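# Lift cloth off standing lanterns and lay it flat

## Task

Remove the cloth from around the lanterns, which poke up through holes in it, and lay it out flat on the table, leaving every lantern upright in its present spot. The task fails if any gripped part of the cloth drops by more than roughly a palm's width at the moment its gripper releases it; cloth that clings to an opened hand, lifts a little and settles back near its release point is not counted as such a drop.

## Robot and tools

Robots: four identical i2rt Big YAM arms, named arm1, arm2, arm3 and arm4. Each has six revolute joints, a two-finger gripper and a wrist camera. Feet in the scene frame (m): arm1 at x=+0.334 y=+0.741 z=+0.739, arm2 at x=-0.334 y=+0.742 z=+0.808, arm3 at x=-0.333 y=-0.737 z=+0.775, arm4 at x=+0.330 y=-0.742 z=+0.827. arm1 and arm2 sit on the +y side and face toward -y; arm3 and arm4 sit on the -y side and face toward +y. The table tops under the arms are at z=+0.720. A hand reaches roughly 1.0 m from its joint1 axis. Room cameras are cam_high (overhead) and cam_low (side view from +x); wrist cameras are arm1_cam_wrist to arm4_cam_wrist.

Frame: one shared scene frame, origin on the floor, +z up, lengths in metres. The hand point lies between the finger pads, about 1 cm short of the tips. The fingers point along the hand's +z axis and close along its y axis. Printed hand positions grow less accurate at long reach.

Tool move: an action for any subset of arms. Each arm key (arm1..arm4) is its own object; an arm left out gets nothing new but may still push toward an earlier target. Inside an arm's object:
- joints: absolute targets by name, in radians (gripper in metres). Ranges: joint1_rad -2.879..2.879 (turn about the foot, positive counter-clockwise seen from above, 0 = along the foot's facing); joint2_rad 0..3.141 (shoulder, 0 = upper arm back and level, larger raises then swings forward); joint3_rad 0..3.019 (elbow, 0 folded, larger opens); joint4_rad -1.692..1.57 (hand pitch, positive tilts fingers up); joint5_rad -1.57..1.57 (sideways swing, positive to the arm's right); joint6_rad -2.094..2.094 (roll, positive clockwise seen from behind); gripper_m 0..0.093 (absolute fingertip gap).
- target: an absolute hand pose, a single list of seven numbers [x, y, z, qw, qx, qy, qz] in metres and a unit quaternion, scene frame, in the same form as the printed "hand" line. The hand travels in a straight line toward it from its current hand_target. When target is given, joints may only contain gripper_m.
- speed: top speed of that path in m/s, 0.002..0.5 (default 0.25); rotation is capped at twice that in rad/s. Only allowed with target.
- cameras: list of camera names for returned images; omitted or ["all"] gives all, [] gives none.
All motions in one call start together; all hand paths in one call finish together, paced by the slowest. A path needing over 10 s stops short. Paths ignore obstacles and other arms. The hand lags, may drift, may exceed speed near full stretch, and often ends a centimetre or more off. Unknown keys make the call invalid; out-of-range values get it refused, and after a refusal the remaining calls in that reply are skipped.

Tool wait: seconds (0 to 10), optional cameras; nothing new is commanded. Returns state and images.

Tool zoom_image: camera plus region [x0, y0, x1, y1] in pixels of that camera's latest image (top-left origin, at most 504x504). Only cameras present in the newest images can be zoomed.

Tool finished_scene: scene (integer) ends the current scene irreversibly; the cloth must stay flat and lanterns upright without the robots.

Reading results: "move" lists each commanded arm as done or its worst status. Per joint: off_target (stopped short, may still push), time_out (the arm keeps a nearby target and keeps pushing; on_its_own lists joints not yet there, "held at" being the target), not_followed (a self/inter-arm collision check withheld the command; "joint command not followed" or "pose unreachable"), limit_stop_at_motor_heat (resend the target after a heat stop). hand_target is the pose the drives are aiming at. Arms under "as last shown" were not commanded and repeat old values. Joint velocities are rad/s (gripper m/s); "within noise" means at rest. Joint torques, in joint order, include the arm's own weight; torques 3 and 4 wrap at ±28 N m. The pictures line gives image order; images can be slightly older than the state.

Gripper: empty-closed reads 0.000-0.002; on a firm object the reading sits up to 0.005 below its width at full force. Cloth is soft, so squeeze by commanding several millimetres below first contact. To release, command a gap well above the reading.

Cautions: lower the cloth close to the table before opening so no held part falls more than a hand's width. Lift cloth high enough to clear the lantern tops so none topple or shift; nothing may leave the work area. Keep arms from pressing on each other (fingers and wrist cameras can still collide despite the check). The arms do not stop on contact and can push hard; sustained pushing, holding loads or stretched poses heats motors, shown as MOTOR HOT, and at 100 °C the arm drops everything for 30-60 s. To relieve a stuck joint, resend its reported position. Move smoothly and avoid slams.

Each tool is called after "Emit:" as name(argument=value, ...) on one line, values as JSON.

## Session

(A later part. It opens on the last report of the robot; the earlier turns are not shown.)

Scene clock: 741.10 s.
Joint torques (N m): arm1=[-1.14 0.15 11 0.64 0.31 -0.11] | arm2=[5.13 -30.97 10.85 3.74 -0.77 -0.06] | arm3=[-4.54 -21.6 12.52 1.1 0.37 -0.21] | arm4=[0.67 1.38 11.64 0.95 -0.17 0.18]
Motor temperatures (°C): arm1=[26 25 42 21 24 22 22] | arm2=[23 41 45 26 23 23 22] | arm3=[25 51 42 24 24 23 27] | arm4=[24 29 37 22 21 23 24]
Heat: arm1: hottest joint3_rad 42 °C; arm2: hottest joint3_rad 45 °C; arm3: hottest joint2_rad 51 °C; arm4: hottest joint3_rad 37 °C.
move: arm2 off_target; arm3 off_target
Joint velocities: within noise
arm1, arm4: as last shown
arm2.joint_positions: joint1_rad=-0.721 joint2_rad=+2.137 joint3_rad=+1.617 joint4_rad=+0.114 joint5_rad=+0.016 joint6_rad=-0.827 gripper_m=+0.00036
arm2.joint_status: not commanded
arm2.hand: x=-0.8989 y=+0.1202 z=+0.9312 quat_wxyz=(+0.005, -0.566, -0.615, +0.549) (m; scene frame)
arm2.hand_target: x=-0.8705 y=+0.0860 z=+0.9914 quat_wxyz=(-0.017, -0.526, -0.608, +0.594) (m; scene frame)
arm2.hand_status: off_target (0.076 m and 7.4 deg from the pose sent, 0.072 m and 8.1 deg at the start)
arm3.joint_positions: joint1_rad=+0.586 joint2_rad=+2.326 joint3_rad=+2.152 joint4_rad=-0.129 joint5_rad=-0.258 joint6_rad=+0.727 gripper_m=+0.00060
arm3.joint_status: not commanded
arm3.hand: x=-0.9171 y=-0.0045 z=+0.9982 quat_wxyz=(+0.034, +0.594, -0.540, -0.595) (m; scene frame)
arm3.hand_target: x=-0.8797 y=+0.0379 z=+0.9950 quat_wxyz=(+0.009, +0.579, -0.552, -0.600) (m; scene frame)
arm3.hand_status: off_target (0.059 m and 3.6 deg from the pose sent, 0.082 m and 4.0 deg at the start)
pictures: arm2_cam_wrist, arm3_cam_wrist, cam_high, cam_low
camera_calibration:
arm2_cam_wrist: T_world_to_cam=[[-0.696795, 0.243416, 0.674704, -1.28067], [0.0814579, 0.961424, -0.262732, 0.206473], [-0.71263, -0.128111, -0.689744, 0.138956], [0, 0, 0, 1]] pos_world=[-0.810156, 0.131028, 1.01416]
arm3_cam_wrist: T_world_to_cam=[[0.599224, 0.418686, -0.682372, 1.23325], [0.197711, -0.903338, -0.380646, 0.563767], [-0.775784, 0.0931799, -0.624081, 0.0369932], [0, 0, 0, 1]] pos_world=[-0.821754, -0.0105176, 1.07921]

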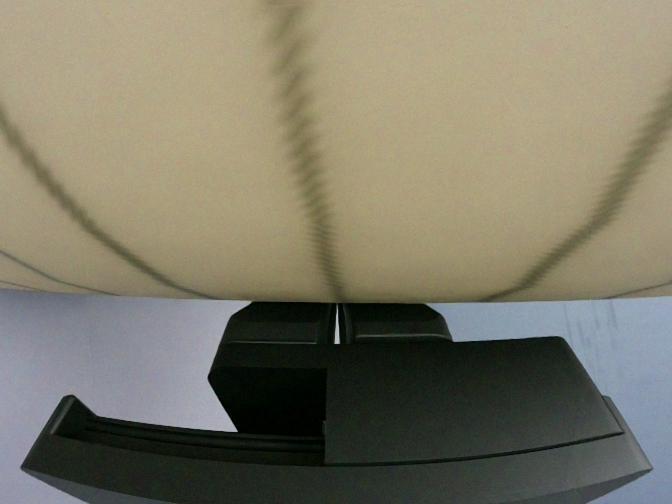

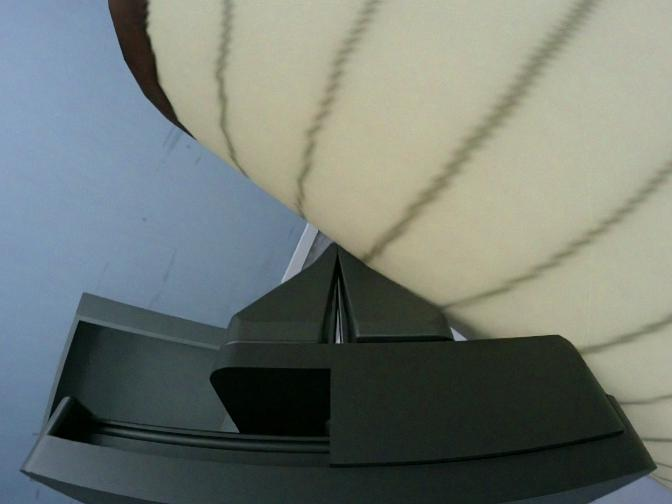

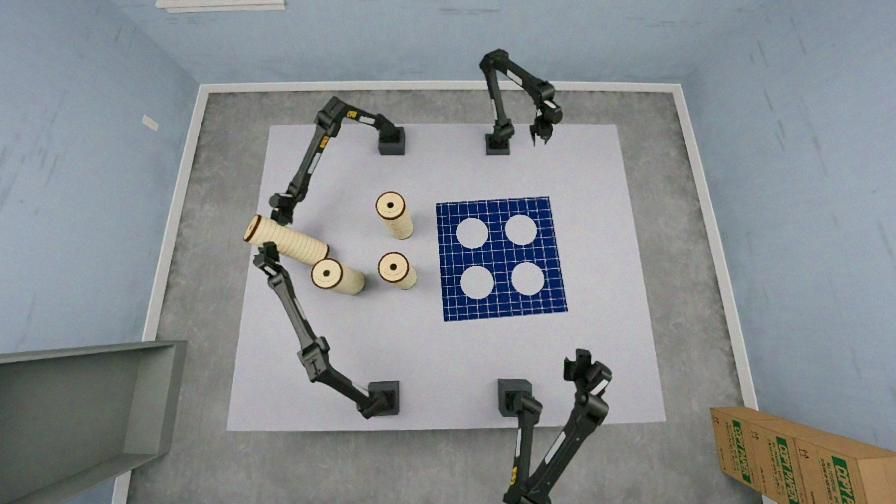

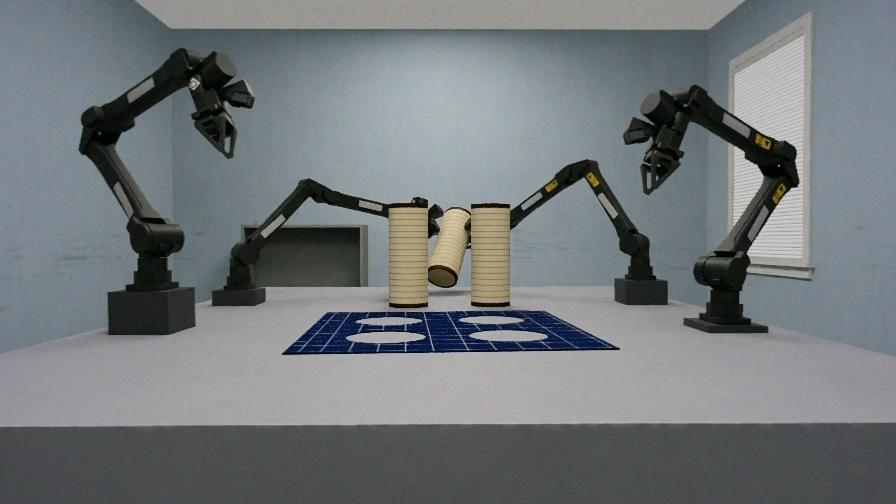

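Emit:
move(arm2={"target": [-0.871, 0.126, 0.967, 0.0161, 0.5256, 0.6085, -0.5941], "speed": 0.05}, arm3={"target": [-0.882, 0.08, 0.97, -0.0096, -0.5793, 0.5518, 0.5998], "speed": 0.05}, cameras=["cam_high", "cam_low", "arm2_cam_wrist", "arm3_cam_wrist"])

Emit:
zoom_image(camera="cam_high", region=[220, 180, 440, 320])

Emit:
zoom_image(camera="cam_low", region=[370, 180, 530, 320])

Scene clock: 750.33 s.
Joint torques (N m): arm1=[-1.55 0.91 11.04 0.77 0.22 -0.06] | arm2=[4.78 -29.63 10.35 3.71 -0.82 -0.03] | arm3=[-3.84 -22.95 12.33 1.03 0.3 -0.22] | arm4=[0.67 1.38 11.64 0.96 -0.17 0.18]
Motor temperatures (°C): arm1=[26 25 42 21 24 22 22] | arm2=[23 40 44 26 23 23 22] | arm3=[25 49 44 24 24 23 27] | arm4=[24 29 37 22 21 23 24]
Heat: arm1: hottest joint3_rad 42 °C; arm2: hottest joint3_rad 44 °C; arm3: hottest joint2_rad 49 °C; arm4: hottest joint3_rad 37 °C.
move: arm2 off_target; arm3 off_target
Joint velocities: within noise
arm1, arm4: as last shown
arm2.joint_positions: joint1_rad=-0.759 joint2_rad=+2.094 joint3_rad=+1.466 joint4_rad=+0.222 joint5_rad=-0.021 joint6_rad=-0.839 gripper_m=+0.00036
arm2.joint_status: not commanded
arm2.hand: x=-0.8928 y=+0.1623 z=+0.9076 quat_wxyz=(+0.003, -0.566, -0.615, +0.548) (m; scene frame)
arm2.hand_target: x=-0.8695 y=+0.1286 z=+0.9662 quat_wxyz=(-0.017, -0.526, -0.609, +0.594) (m; scene frame)
arm2.hand_status: off_target (0.073 m and 7.4 deg from the pose sent, 0.046 m and 7.4 deg at the start)
arm3.joint_positions: joint1_rad=+0.553 joint2_rad=+2.467 joint3_rad=+2.355 joint4_rad=-0.188 joint5_rad=-0.280 joint6_rad=+0.719 gripper_m=+0.00060
arm3.joint_status: not commanded
arm3.hand: x=-0.9129 y=+0.0391 z=+0.9775 quat_wxyz=(+0.030, +0.591, -0.542, -0.597) (m; scene frame)
arm3.hand_target: x=-0.8781 y=+0.0744 z=+0.9699 quat_wxyz=(+0.009, +0.579, -0.552, -0.600) (m; scene frame)
arm3.hand_status: off_target (0.052 m and 3.0 deg from the pose sent, 0.096 m and 3.6 deg at the start)
pictures: arm2_cam_wrist, arm3_cam_wrist, cam_high, cam_low
camera_calibration:
arm2_cam_wrist: T_world_to_cam=[[-0.699302, 0.243477, 0.672083, -1.27055], [0.0802025, 0.960992, -0.26469, 0.160074], [-0.710312, -0.131196, -0.691552, 0.136587], [0, 0, 0, 1]] pos_world=[-0.804315, 0.173439, 0.99074]
arm3_cam_wrist: T_world_to_cam=[[0.601492, 0.415648, -0.682235, 1.20042], [0.187276, -0.903556, -0.385375, 0.589475], [-0.776618, 0.104034, -0.621323, 0.0192856], [0, 0, 0, 1]] pos_world=[-0.81746, 0.0316657, 1.05812]

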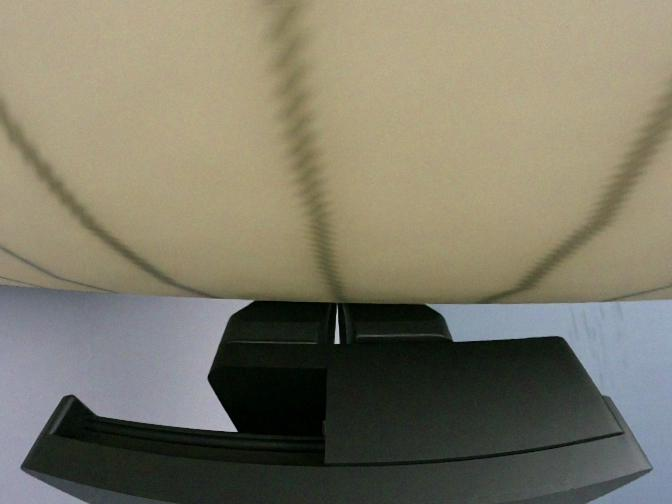

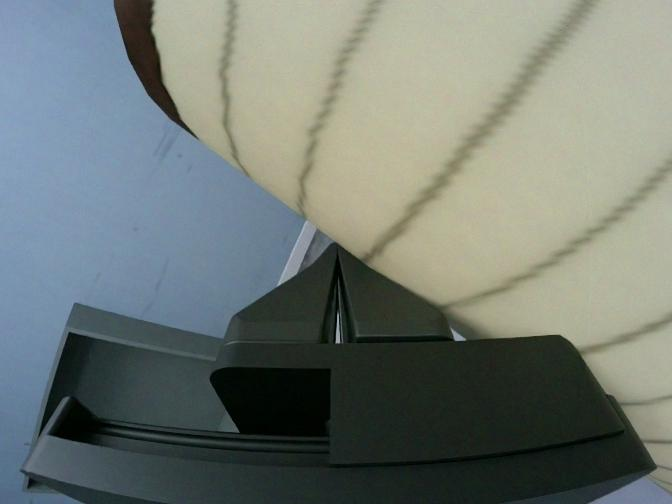

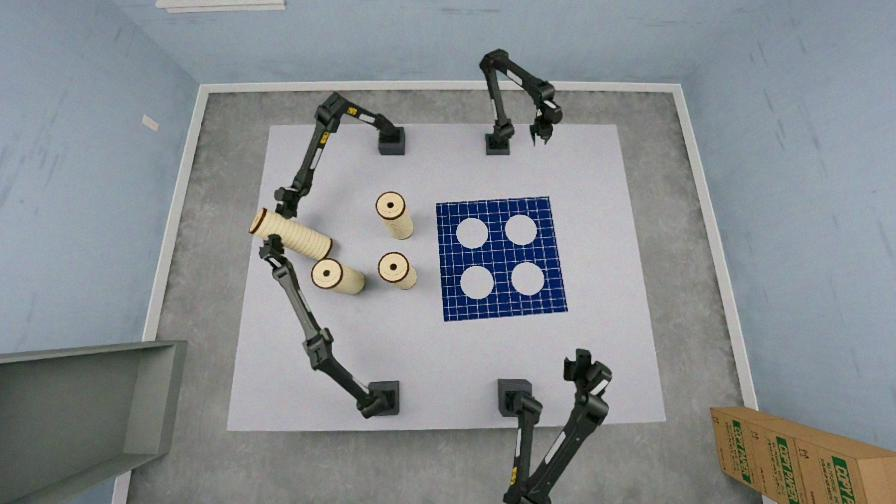

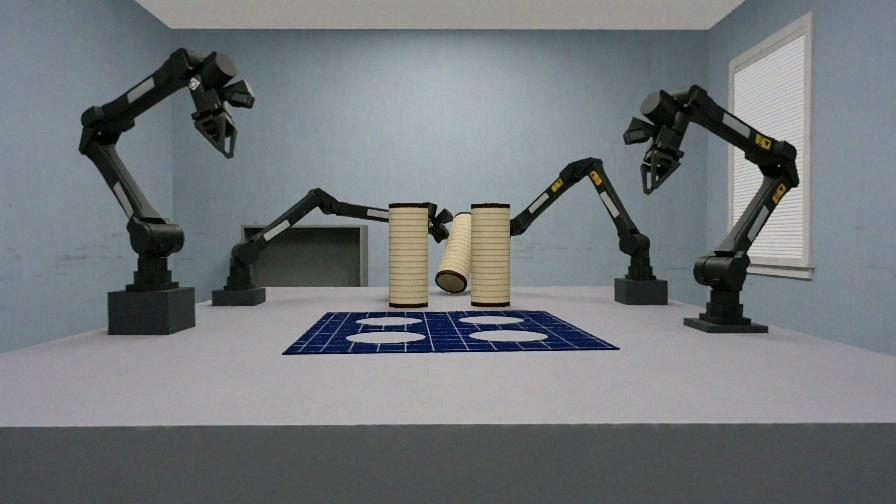

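Scaled by 2.291.

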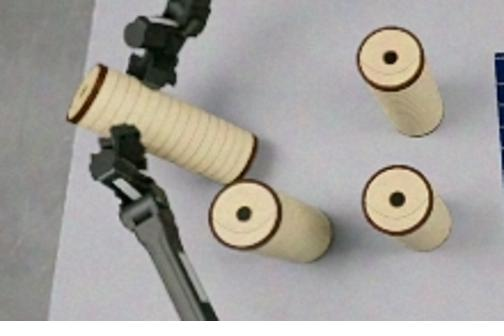

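Scaled by 3.150.

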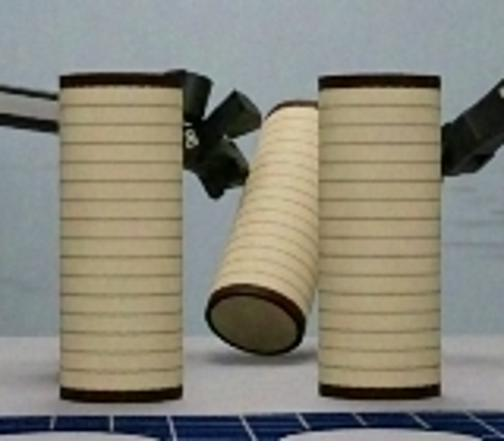

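Emit:
move(arm2={"target": [-0.875, 0.137, 0.996, -0.06204, 0.46456, 0.62701, -0.62205], "speed": 0.05}, arm3={"target": [-0.8835, 0.093, 0.998, -0.04434, -0.51718, 0.52739, 0.67257], "speed": 0.05}, cameras=["cam_high", "cam_low", "arm2_cam_wrist", "arm3_cam_wrist"])

Emit:
zoom_image(camera="cam_high", region=[220, 180, 440, 320])

Emit:
zoom_image(camera="cam_low", region=[370, 180, 530, 320])

Scene clock: 900.50 s.
Joint torques (N m): arm1=[-0.21 0.44 11 0.57 0.25 -0.08] | arm2=[5.95 -28.81 10.26 3.71 -0.85 -0.13] | arm3=[-4.07 -23.12 11.73 2.28 0.31 0.03] | arm4=[0.62 1.38 11.63 0.96 -0.17 0.18]
Motor temperatures (°C): arm1=[26 24 42 21 24 22 22] | arm2=[23 42 40 26 24 23 22] | arm3=[25 43 55 24 24 23 28] | arm4=[24 28 38 22 21 23 24]
Heat: arm1: hottest joint3_rad 42 °C; arm2: hottest joint2_rad 42 °C; arm3: hottest joint3_rad 55 °C; arm4: hottest joint3_rad 38 °C.
move: arm2 off_target; arm3 off_target
Joint velocities: within noise
arm1.joint_positions: joint1_rad=+0.495 joint2_rad=+0.796 joint3_rad=+1.090 joint4_rad=-1.395 joint5_rad=-0.002 joint6_rad=+0.511 gripper_m=+0.04989
arm1.joint_status: not commanded
arm1.hand: x=+0.4736 y=+0.4994 z=+1.0818 quat_wxyz=(-0.227, -0.686, -0.687, +0.069) (m; scene frame)
arm1.hand_target: x=+0.4750 y=+0.4992 z=+1.0849 quat_wxyz=(-0.227, -0.681, -0.693, +0.070) (m; scene frame)
arm1.hand_status: not commanded
arm2.joint_positions: joint1_rad=-0.775 joint2_rad=+2.052 joint3_rad=+1.436 joint4_rad=+0.296 joint5_rad=+0.027 joint6_rad=-1.018 gripper_m=+0.00035
arm2.joint_status: not commanded
arm2.hand: x=-0.9061 y=+0.1788 z=+0.9410 quat_wxyz=(+0.080, -0.510, -0.632, +0.578) (m; scene frame)
arm2.hand_target: x=-0.8737 y=+0.1399 z=+0.9952 quat_wxyz=(+0.061, -0.465, -0.627, +0.622) (m; scene frame)
arm2.hand_status: off_target (0.076 m and 7.5 deg from the pose sent, 0.094 m and 16.0 deg at the start)
arm3.joint_positions: joint1_rad=+0.541 joint2_rad=+2.487 joint3_rad=+2.355 joint4_rad=+0.011 joint5_rad=-0.316 joint6_rad=+0.831 gripper_m=+0.00060
arm3.joint_status: not commanded
arm3.hand: x=-0.9143 y=+0.0506 z=+1.0053 quat_wxyz=(+0.061, +0.538, -0.518, -0.662) (m; scene frame)
arm3.hand_target: x=-0.8786 y=+0.0859 z=+0.9976 quat_wxyz=(+0.044, +0.517, -0.527, -0.673) (m; scene frame)
arm3.hand_status: off_target (0.053 m and 3.4 deg from the pose sent, 0.065 m and 12.3 deg at the start)
arm4.joint_positions: joint1_rad=-0.503 joint2_rad=+0.793 joint3_rad=+1.092 joint4_rad=-1.392 joint5_rad=+0.002 joint6_rad=-0.513 gripper_m=+0.04989
arm4.joint_status: not commanded
arm4.hand: x=+0.4766 y=-0.5023 z=+1.1708 quat_wxyz=(-0.230, +0.677, -0.696, -0.064) (m; scene frame)
arm4.hand_target: x=+0.4757 y=-0.5014 z=+1.1718 quat_wxyz=(-0.226, +0.675, -0.699, -0.066) (m; scene frame)
arm4.hand_status: not commanded
pictures: arm2_cam_wrist, arm3_cam_wrist, cam_high, cam_low
camera_calibration:
arm2_cam_wrist: T_world_to_cam=[[-0.558384, 0.18987, 0.807562, -1.29659], [0.0313582, 0.977591, -0.208164, 0.0536951], [-0.82899, -0.0909117, -0.551825, -0.0937642], [0, 0, 0, 1]] pos_world=[-0.803409, 0.185168, 1.00651]
arm3_cam_wrist: T_world_to_cam=[[0.475126, 0.460262, -0.749943, 1.1657], [0.115907, -0.877598, -0.465175, 0.624495], [-0.872251, 0.134093, -0.470317, -0.206396], [0, 0, 0, 1]] pos_world=[-0.806265, 0.0392055, 1.06763]

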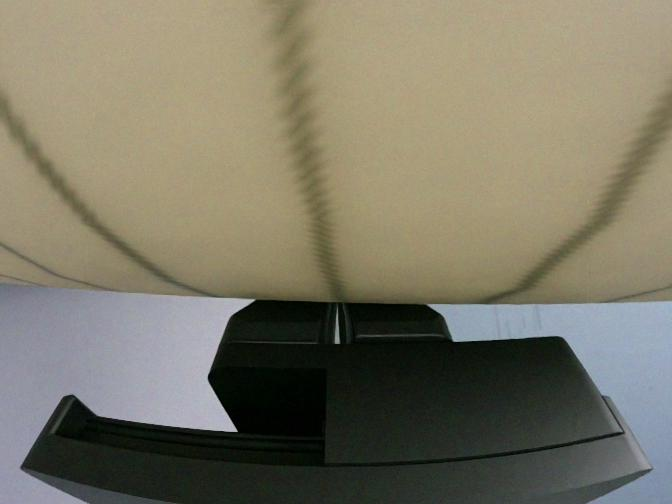

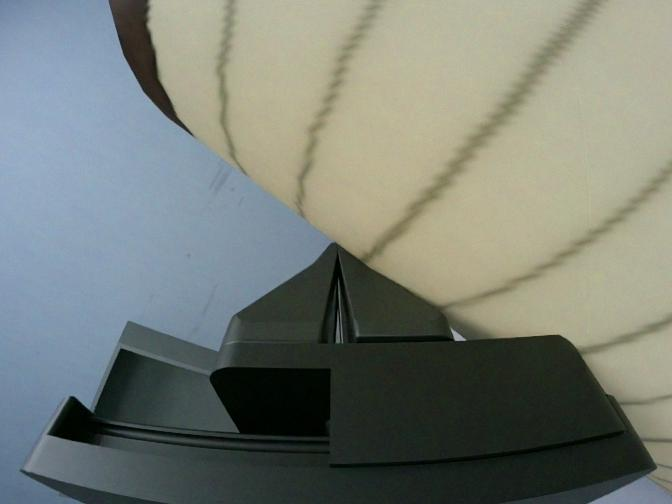

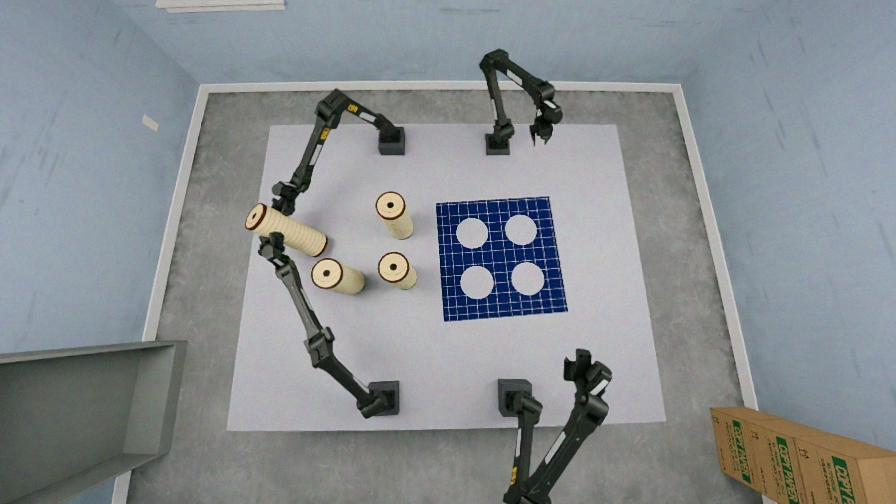

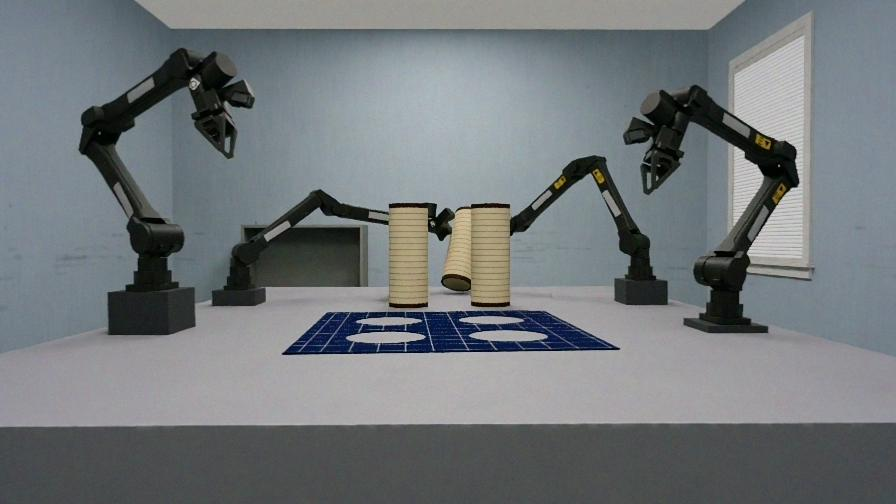

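Scaled by 2.291.

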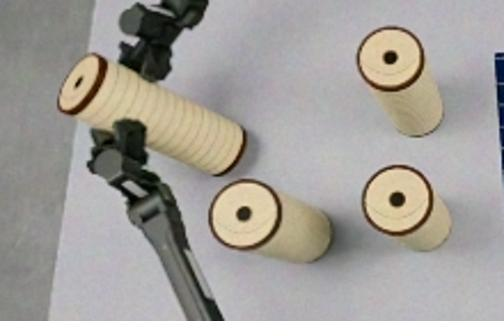

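Scaled by 3.150.

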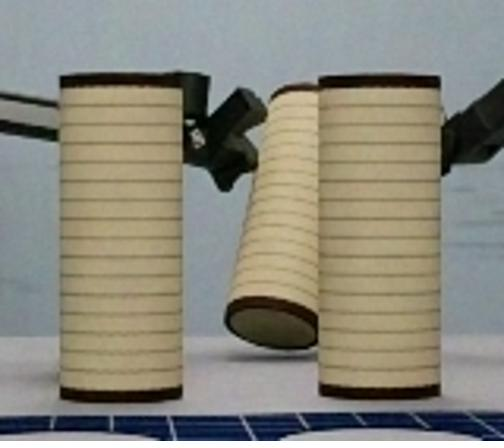

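Emit:
move(arm2={"target": [-0.875, 0.135, 1.012, -0.1395, 0.39842, 0.63864, -0.64318], "speed": 0.05}, arm3={"target": [-0.88, 0.09, 1.01, -0.07859, -0.44939, 0.4972, 0.73796], "speed": 0.05}, cameras=["cam_high", "cam_low", "arm2_cam_wrist", "arm3_cam_wrist"])

Emit:
zoom_image(camera="cam_high", region=[220, 180, 440, 320])

Emit:
zoom_image(camera="cam_low", region=[370, 180, 530, 320])

Scene clock: 910.50 s.
Joint torques (N m): arm1=[-0.67 0.62 11.06 0.7 0.25 -0.09] | arm2=[7.71 -26.81 9.96 3.41 -1 -0.09] | arm3=[-3.66 -23.77 8.62 2.1 0.49 0.03] | arm4=[0.67 1.38 11.64 0.96 -0.17 0.18]
Motor temperatures (°C): arm1=[26 24 42 21 24 22 22] | arm2=[23 42 40 26 24 23 22] | arm3=[25 45 54 24 24 23 28] | arm4=[24 28 38 22 21 23 24]
Heat: arm1: hottest joint3_rad 42 °C; arm2: hottest joint2_rad 42 °C; arm3: hottest joint3_rad 54 °C; arm4: hottest joint3_rad 38 °C.
move: arm2 off_target; arm3 off_target
Joint velocities: within noise
arm1, arm4: as last shown
arm2.joint_positions: joint1_rad=-0.785 joint2_rad=+2.033 joint3_rad=+1.427 joint4_rad=+0.403 joint5_rad=+0.076 joint6_rad=-1.206 gripper_m=+0.00035
arm2.joint_status: not commanded
arm2.hand: x=-0.9201 y=+0.1879 z=+0.9773 quat_wxyz=(+0.165, -0.445, -0.635, +0.609) (m; scene frame)
arm2.hand_target: x=-0.8739 y=+0.1388 z=+1.0114 quat_wxyz=(+0.139, -0.399, -0.638, +0.643) (m; scene frame)
arm2.hand_status: off_target (0.078 m and 7.3 deg from the pose sent, 0.089 m and 16.3 deg at the start)
arm3.joint_positions: joint1_rad=+0.538 joint2_rad=+2.522 joint3_rad=+2.355 joint4_rad=+0.286 joint5_rad=-0.319 joint6_rad=+0.978 gripper_m=+0.00060
arm3.joint_status: not commanded
arm3.hand: x=-0.9149 y=+0.0550 z=+1.0365 quat_wxyz=(+0.096, +0.464, -0.478, -0.739) (m; scene frame)
arm3.hand_target: x=-0.8777 y=+0.0861 z=+1.0099 quat_wxyz=(+0.079, +0.449, -0.497, -0.738) (m; scene frame)
arm3.hand_status: off_target (0.056 m and 3.3 deg from the pose sent, 0.052 m and 13.7 deg at the start)
arm4.hand_target: x=+0.4757 y=-0.5014 z=+1.1718 quat_wxyz=(-0.226, +0.675, -0.699, -0.065) (m; scene frame)
pictures: arm2_cam_wrist, arm3_cam_wrist, cam_high, cam_low
camera_calibration:
arm2_cam_wrist: T_world_to_cam=[[-0.372165, 0.140018, 0.917544, -1.26221], [0.0007853, 0.988603, -0.150543, -0.0337355], [-0.928166, -0.0553064, -0.368034, -0.362157], [0, 0, 0, 1]] pos_world=[-0.805868, 0.190054, 1.01977]
arm3_cam_wrist: T_world_to_cam=[[0.301122, 0.527889, -0.79414, 1.07028], [0.00401721, -0.833489, -0.552522, 0.628687], [-0.953577, 0.163186, -0.253102, -0.494039], [0, 0, 0, 1]] pos_world=[-0.795915, 0.0396339, 1.07227]

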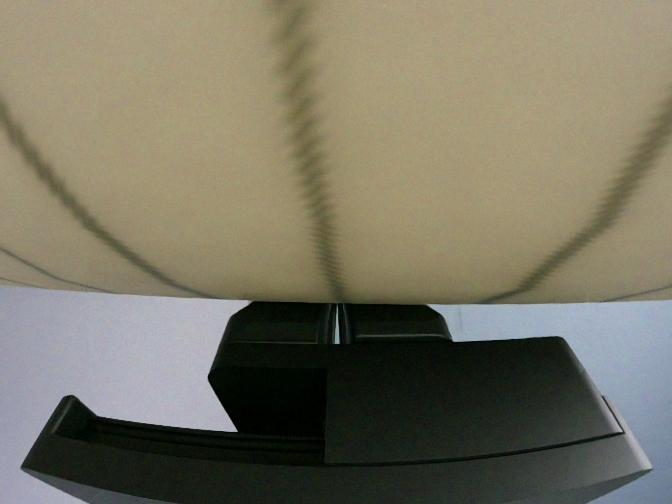

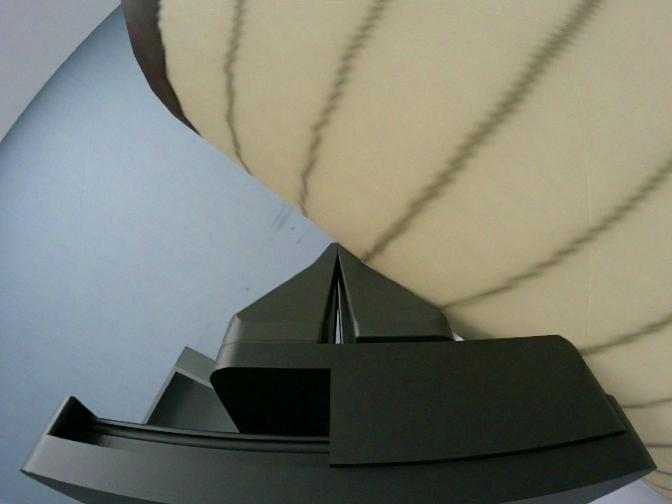

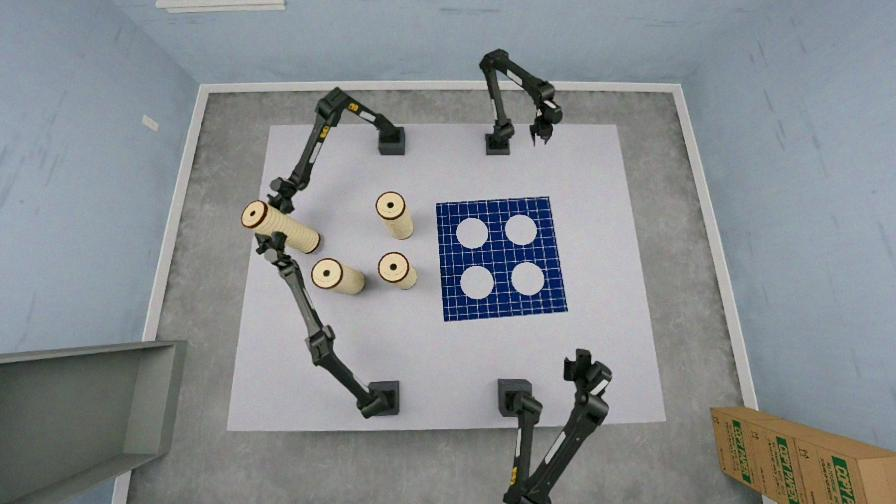

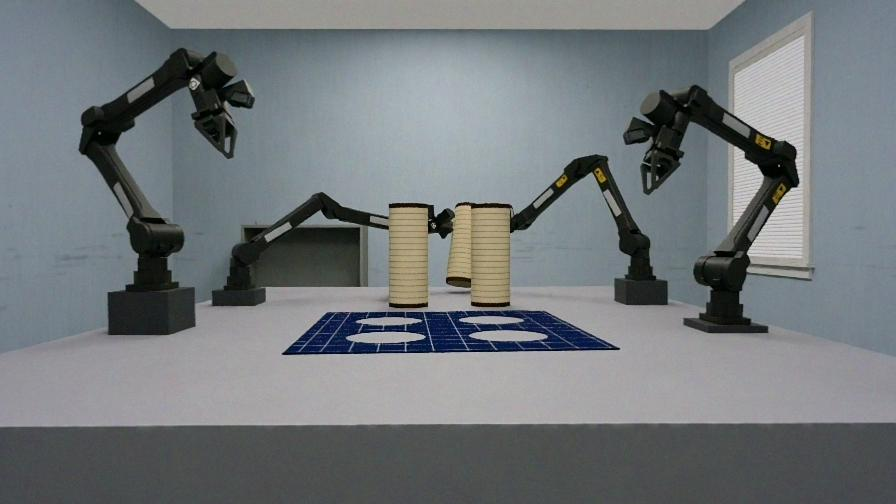

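Scaled by 2.291.

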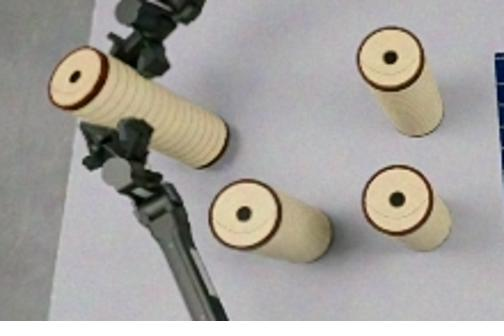

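Scaled by 3.150.

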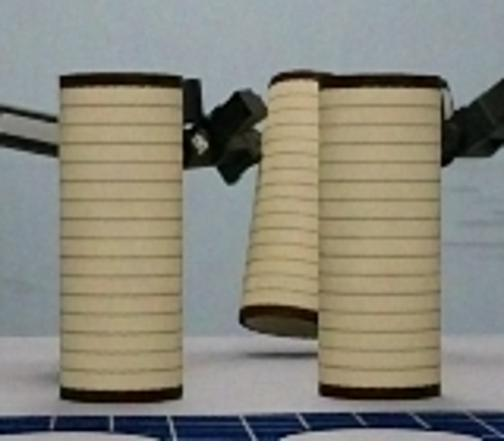

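Emit:
move(arm2={"target": [-0.883, 0.1365, 1.0, -0.23016, 0.31952, 0.65968, -0.63992], "speed": 0.05}, arm3={"target": [-0.888, 0.0885, 0.995, -0.10173, -0.3739, 0.43898, 0.81059], "speed": 0.05}, cameras=["cam_high", "cam_low", "arm2_cam_wrist", "arm3_cam_wrist"])

Emit:
zoom_image(camera="cam_high", region=[220, 180, 440, 320])

Emit:
zoom_image(camera="cam_low", region=[370, 180, 530, 320])

Scene clock: 924.37 s.
Joint torques (N m): arm1=[-0.91 0.03 10.97 0.68 0.28 -0.08] | arm2=[7.3 -23.06 10.59 3.12 -0.82 -0.07] | arm3=[-3.66 -24.18 11.95 1.29 0.79 0.22] | arm4=[0.67 1.38 11.63 0.96 -0.17 0.18]
Motor temperatures (°C): arm1=[26 24 42 21 24 22 22] | arm2=[23 42 40 26 24 23 22] | arm3=[25 45 52 24 24 23 28] | arm4=[24 28 38 22 21 23 24]
Heat: arm1: hottest joint3_rad 42 °C; arm2: hottest joint2_rad 42 °C; arm3: hottest joint3_rad 52 °C; arm4: hottest joint3_rad 38 °C.
move: arm2 off_target; arm3 off_target
Joint velocities: within noise
arm1, arm4: as last shown
arm2.joint_positions: joint1_rad=-0.781 joint2_rad=+2.036 joint3_rad=+1.409 joint4_rad=+0.520 joint5_rad=+0.094 joint6_rad=-1.453 gripper_m=+0.00035
arm2.joint_status: not commanded
arm2.hand: x=-0.9201 y=+0.1882 z=+0.9932 quat_wxyz=(+0.255, -0.355, -0.655, +0.617) (m; scene frame)
arm2.hand_target: x=-0.8807 y=+0.1403 z=+1.0002 quat_wxyz=(+0.230, -0.320, -0.660, +0.640) (m; scene frame)
arm2.hand_status: off_target (0.064 m and 5.6 deg from the pose sent, 0.067 m and 16.9 deg at the start)
arm3.joint_positions: joint1_rad=+0.552 joint2_rad=+2.654 joint3_rad=+2.369 joint4_rad=+0.617 joint5_rad=-0.283 joint6_rad=+1.072 gripper_m=+0.00060
arm3.joint_status: not commanded
arm3.hand: x=-0.9200 y=+0.0496 z=+0.9957 quat_wxyz=(+0.115, +0.399, -0.429, -0.802) (m; scene frame)
arm3.hand_target: x=-0.8834 y=+0.0817 z=+0.9947 quat_wxyz=(+0.101, +0.374, -0.439, -0.810) (m; scene frame)
arm3.hand_status: off_target (0.050 m and 3.6 deg from the pose sent, 0.060 m and 13.9 deg at the start)
pictures: arm2_cam_wrist, arm3_cam_wrist, cam_high, cam_low
camera_calibration:
arm2_cam_wrist: T_world_to_cam=[[-0.158452, 0.0141853, 0.987265, -1.12576], [-0.0437359, 0.998815, -0.0213706, -0.202823], [-0.986398, -0.0465652, -0.157644, -0.62046], [0, 0, 0, 1]] pos_world=[-0.79927, 0.18966, 1.00928]
arm3_cam_wrist: T_world_to_cam=[[0.156463, 0.609046, -0.777549, 0.888641], [-0.10255, -0.772972, -0.626097, 0.573965], [-0.982346, 0.177699, -0.058484, -0.729347], [0, 0, 0, 1]] pos_world=[-0.79665, 0.0320396, 1.00766]

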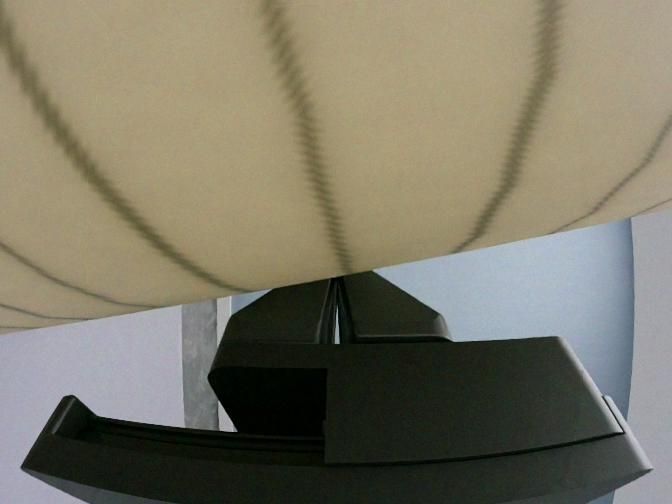

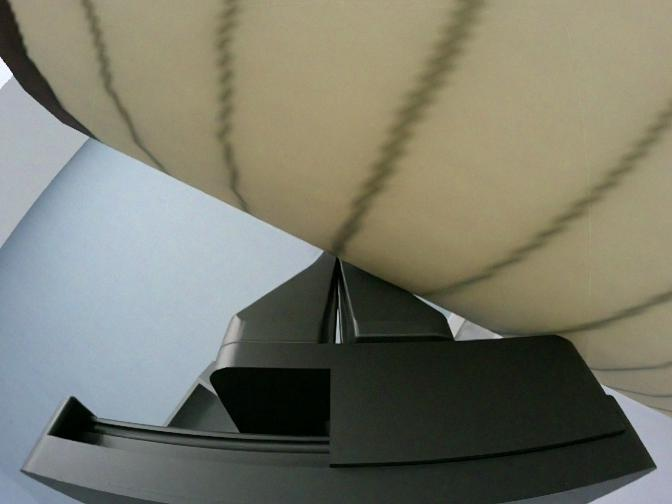

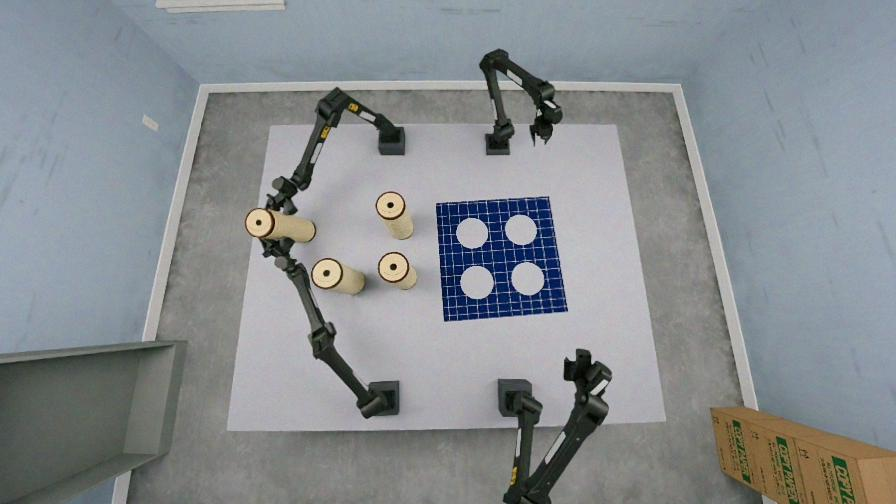

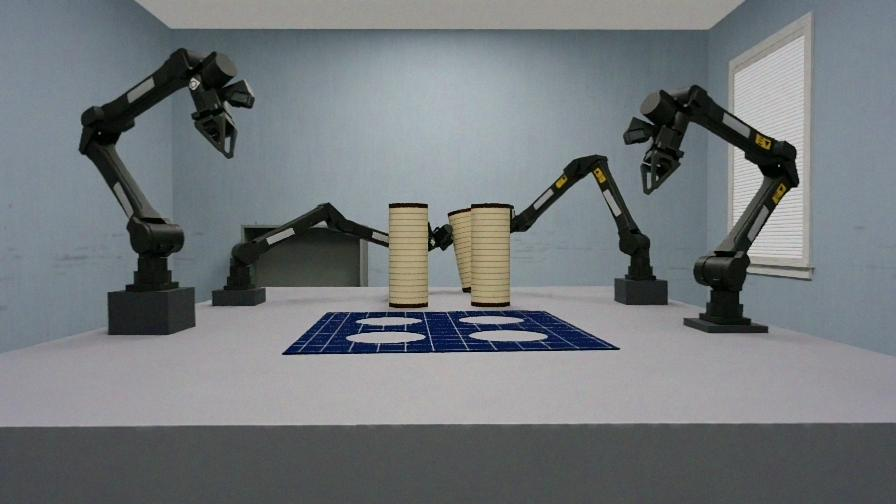

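Scaled by 2.291.

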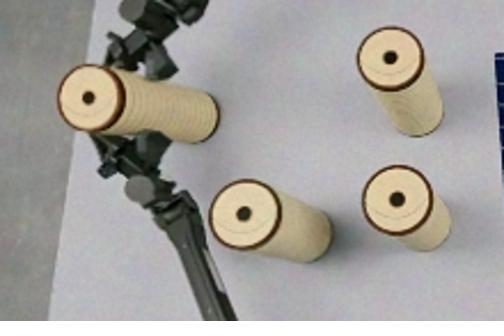

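Scaled by 3.150.

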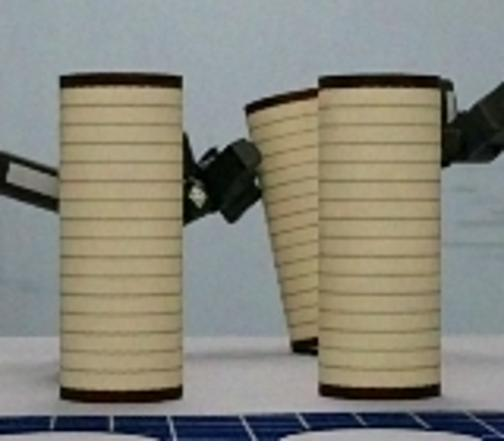

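Emit:
move(arm2={"target": [-0.883, 0.142, 0.975, -0.20143, 0.33836, 0.60139, -0.69498], "speed": 0.05}, arm3={"target": [-0.885, 0.084, 0.997, -0.13393, -0.36361, 0.50796, 0.76924], "speed": 0.05}, cameras=["cam_high", "cam_low", "arm2_cam_wrist", "arm3_cam_wrist"])

Emit:
zoom_image(camera="cam_high", region=[220, 180, 440, 320])

Emit:
zoom_image(camera="cam_low", region=[370, 180, 530, 320])

Scene clock: 936.37 s.
Joint torques (N m): arm1=[-0.97 0.91 11.02 0.66 0.29 -0.1] | arm2=[5.77 -20.48 8.02 2.33 -0.44 0.15] | arm3=[-3.9 -31.03 8.64 0.87 0.67 0.26] | arm4=[0.67 1.38 11.63 0.94 -0.17 0.18]
Motor temperatures (°C): arm1=[26 24 42 21 24 22 22] | arm2=[23 40 39 26 24 23 22] | arm3=[25 45 52 24 24 23 28] | arm4=[23 28 38 22 21 23 24]
Heat: arm1: hottest joint3_rad 42 °C; arm2: hottest joint2_rad 40 °C; arm3: hottest joint3_rad 52 °C; arm4: hottest joint3_rad 38 °C.
move: arm2 off_target; arm3 off_target
Joint velocities: within noise
arm1, arm4: as last shown
arm2.joint_positions: joint1_rad=-0.770 joint2_rad=+2.087 joint3_rad=+1.404 joint4_rad=+0.775 joint5_rad=+0.077 joint6_rad=-1.358 gripper_m=+0.00035
arm2.joint_status: not commanded
arm2.hand: x=-0.9142 y=+0.1779 z=+1.0122 quat_wxyz=(+0.233, -0.347, -0.579, +0.700) (m; scene frame)
arm2.hand_target: x=-0.8815 y=+0.1451 z=+0.9757 quat_wxyz=(+0.202, -0.338, -0.602, +0.695) (m; scene frame)
arm2.hand_status: off_target (0.060 m and 4.5 deg from the pose sent, 0.062 m and 12.6 deg at the start)
arm3.joint_positions: joint1_rad=+0.560 joint2_rad=+2.655 joint3_rad=+2.340 joint4_rad=+0.505 joint5_rad=-0.251 joint6_rad=+1.156 gripper_m=+0.00060
arm3.joint_status: not commanded
arm3.hand: x=-0.9258 y=+0.0538 z=+0.9517 quat_wxyz=(+0.146, +0.394, -0.503, -0.755) (m; scene frame)
arm3.hand_target: x=-0.8846 y=+0.0815 z=+0.9962 quat_wxyz=(+0.134, +0.364, -0.507, -0.770) (m; scene frame)
arm3.hand_status: off_target (0.068 m and 4.2 deg from the pose sent, 0.049 m and 10.8 deg at the start)
pictures: arm2_cam_wrist, arm3_cam_wrist, cam_high, cam_low
camera_calibration:
arm2_cam_wrist: T_world_to_cam=[[-0.0839288, 0.220318, 0.971811, -1.09637], [-0.0796506, 0.970648, -0.226934, -0.0116063], [-0.993283, -0.0964516, -0.0639168, -0.704427], [0, 0, 0, 1]] pos_world=[-0.792637, 0.184874, 1.01781]
arm3_cam_wrist: T_world_to_cam=[[0.175303, 0.455155, -0.872985, 0.969336], [-0.0938001, -0.874961, -0.475021, 0.418809], [-0.980036, 0.165158, -0.110689, -0.685834], [0, 0, 0, 1]] pos_world=[-0.802785, 0.0385147, 0.969244]

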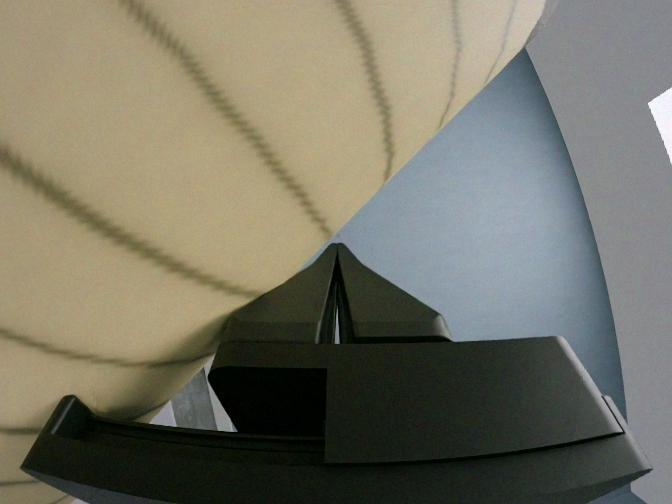

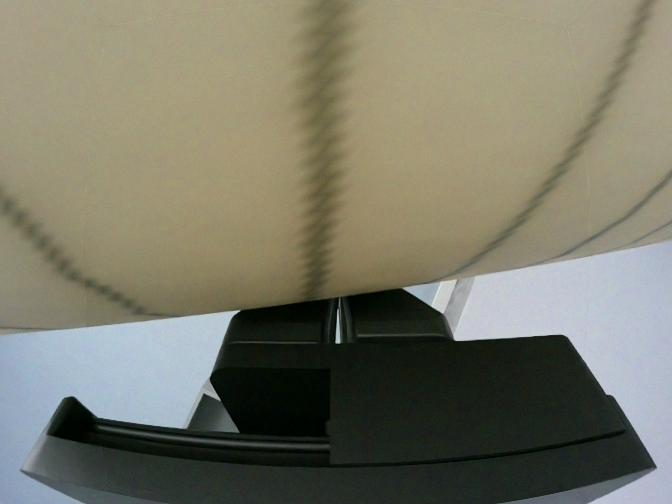

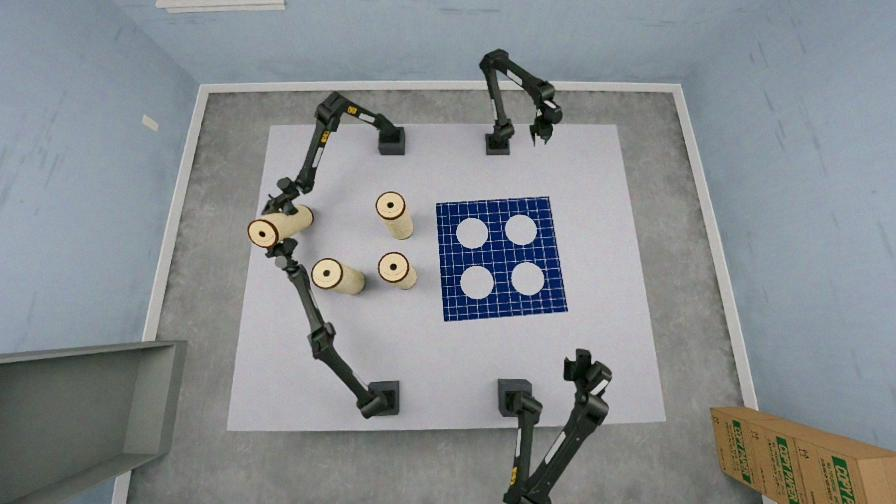

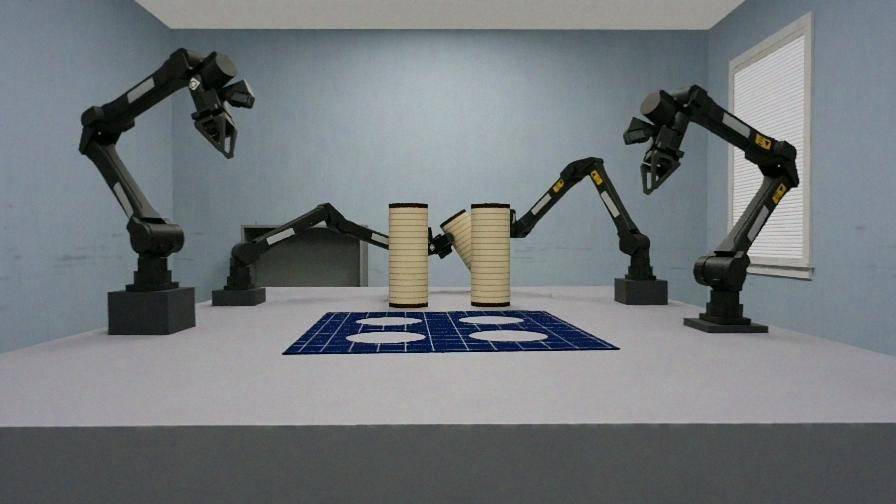

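Scaled by 2.291.

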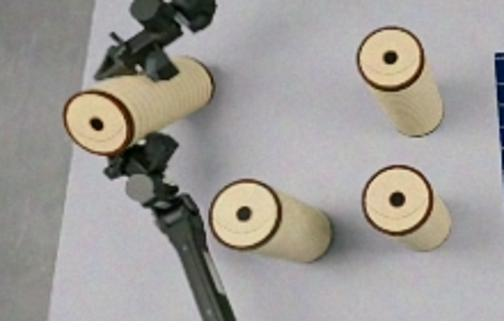

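Scaled by 3.150.

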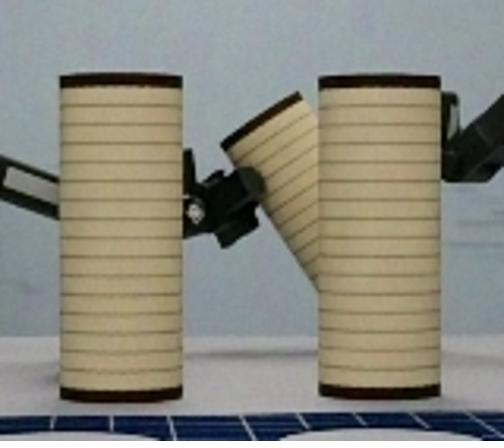

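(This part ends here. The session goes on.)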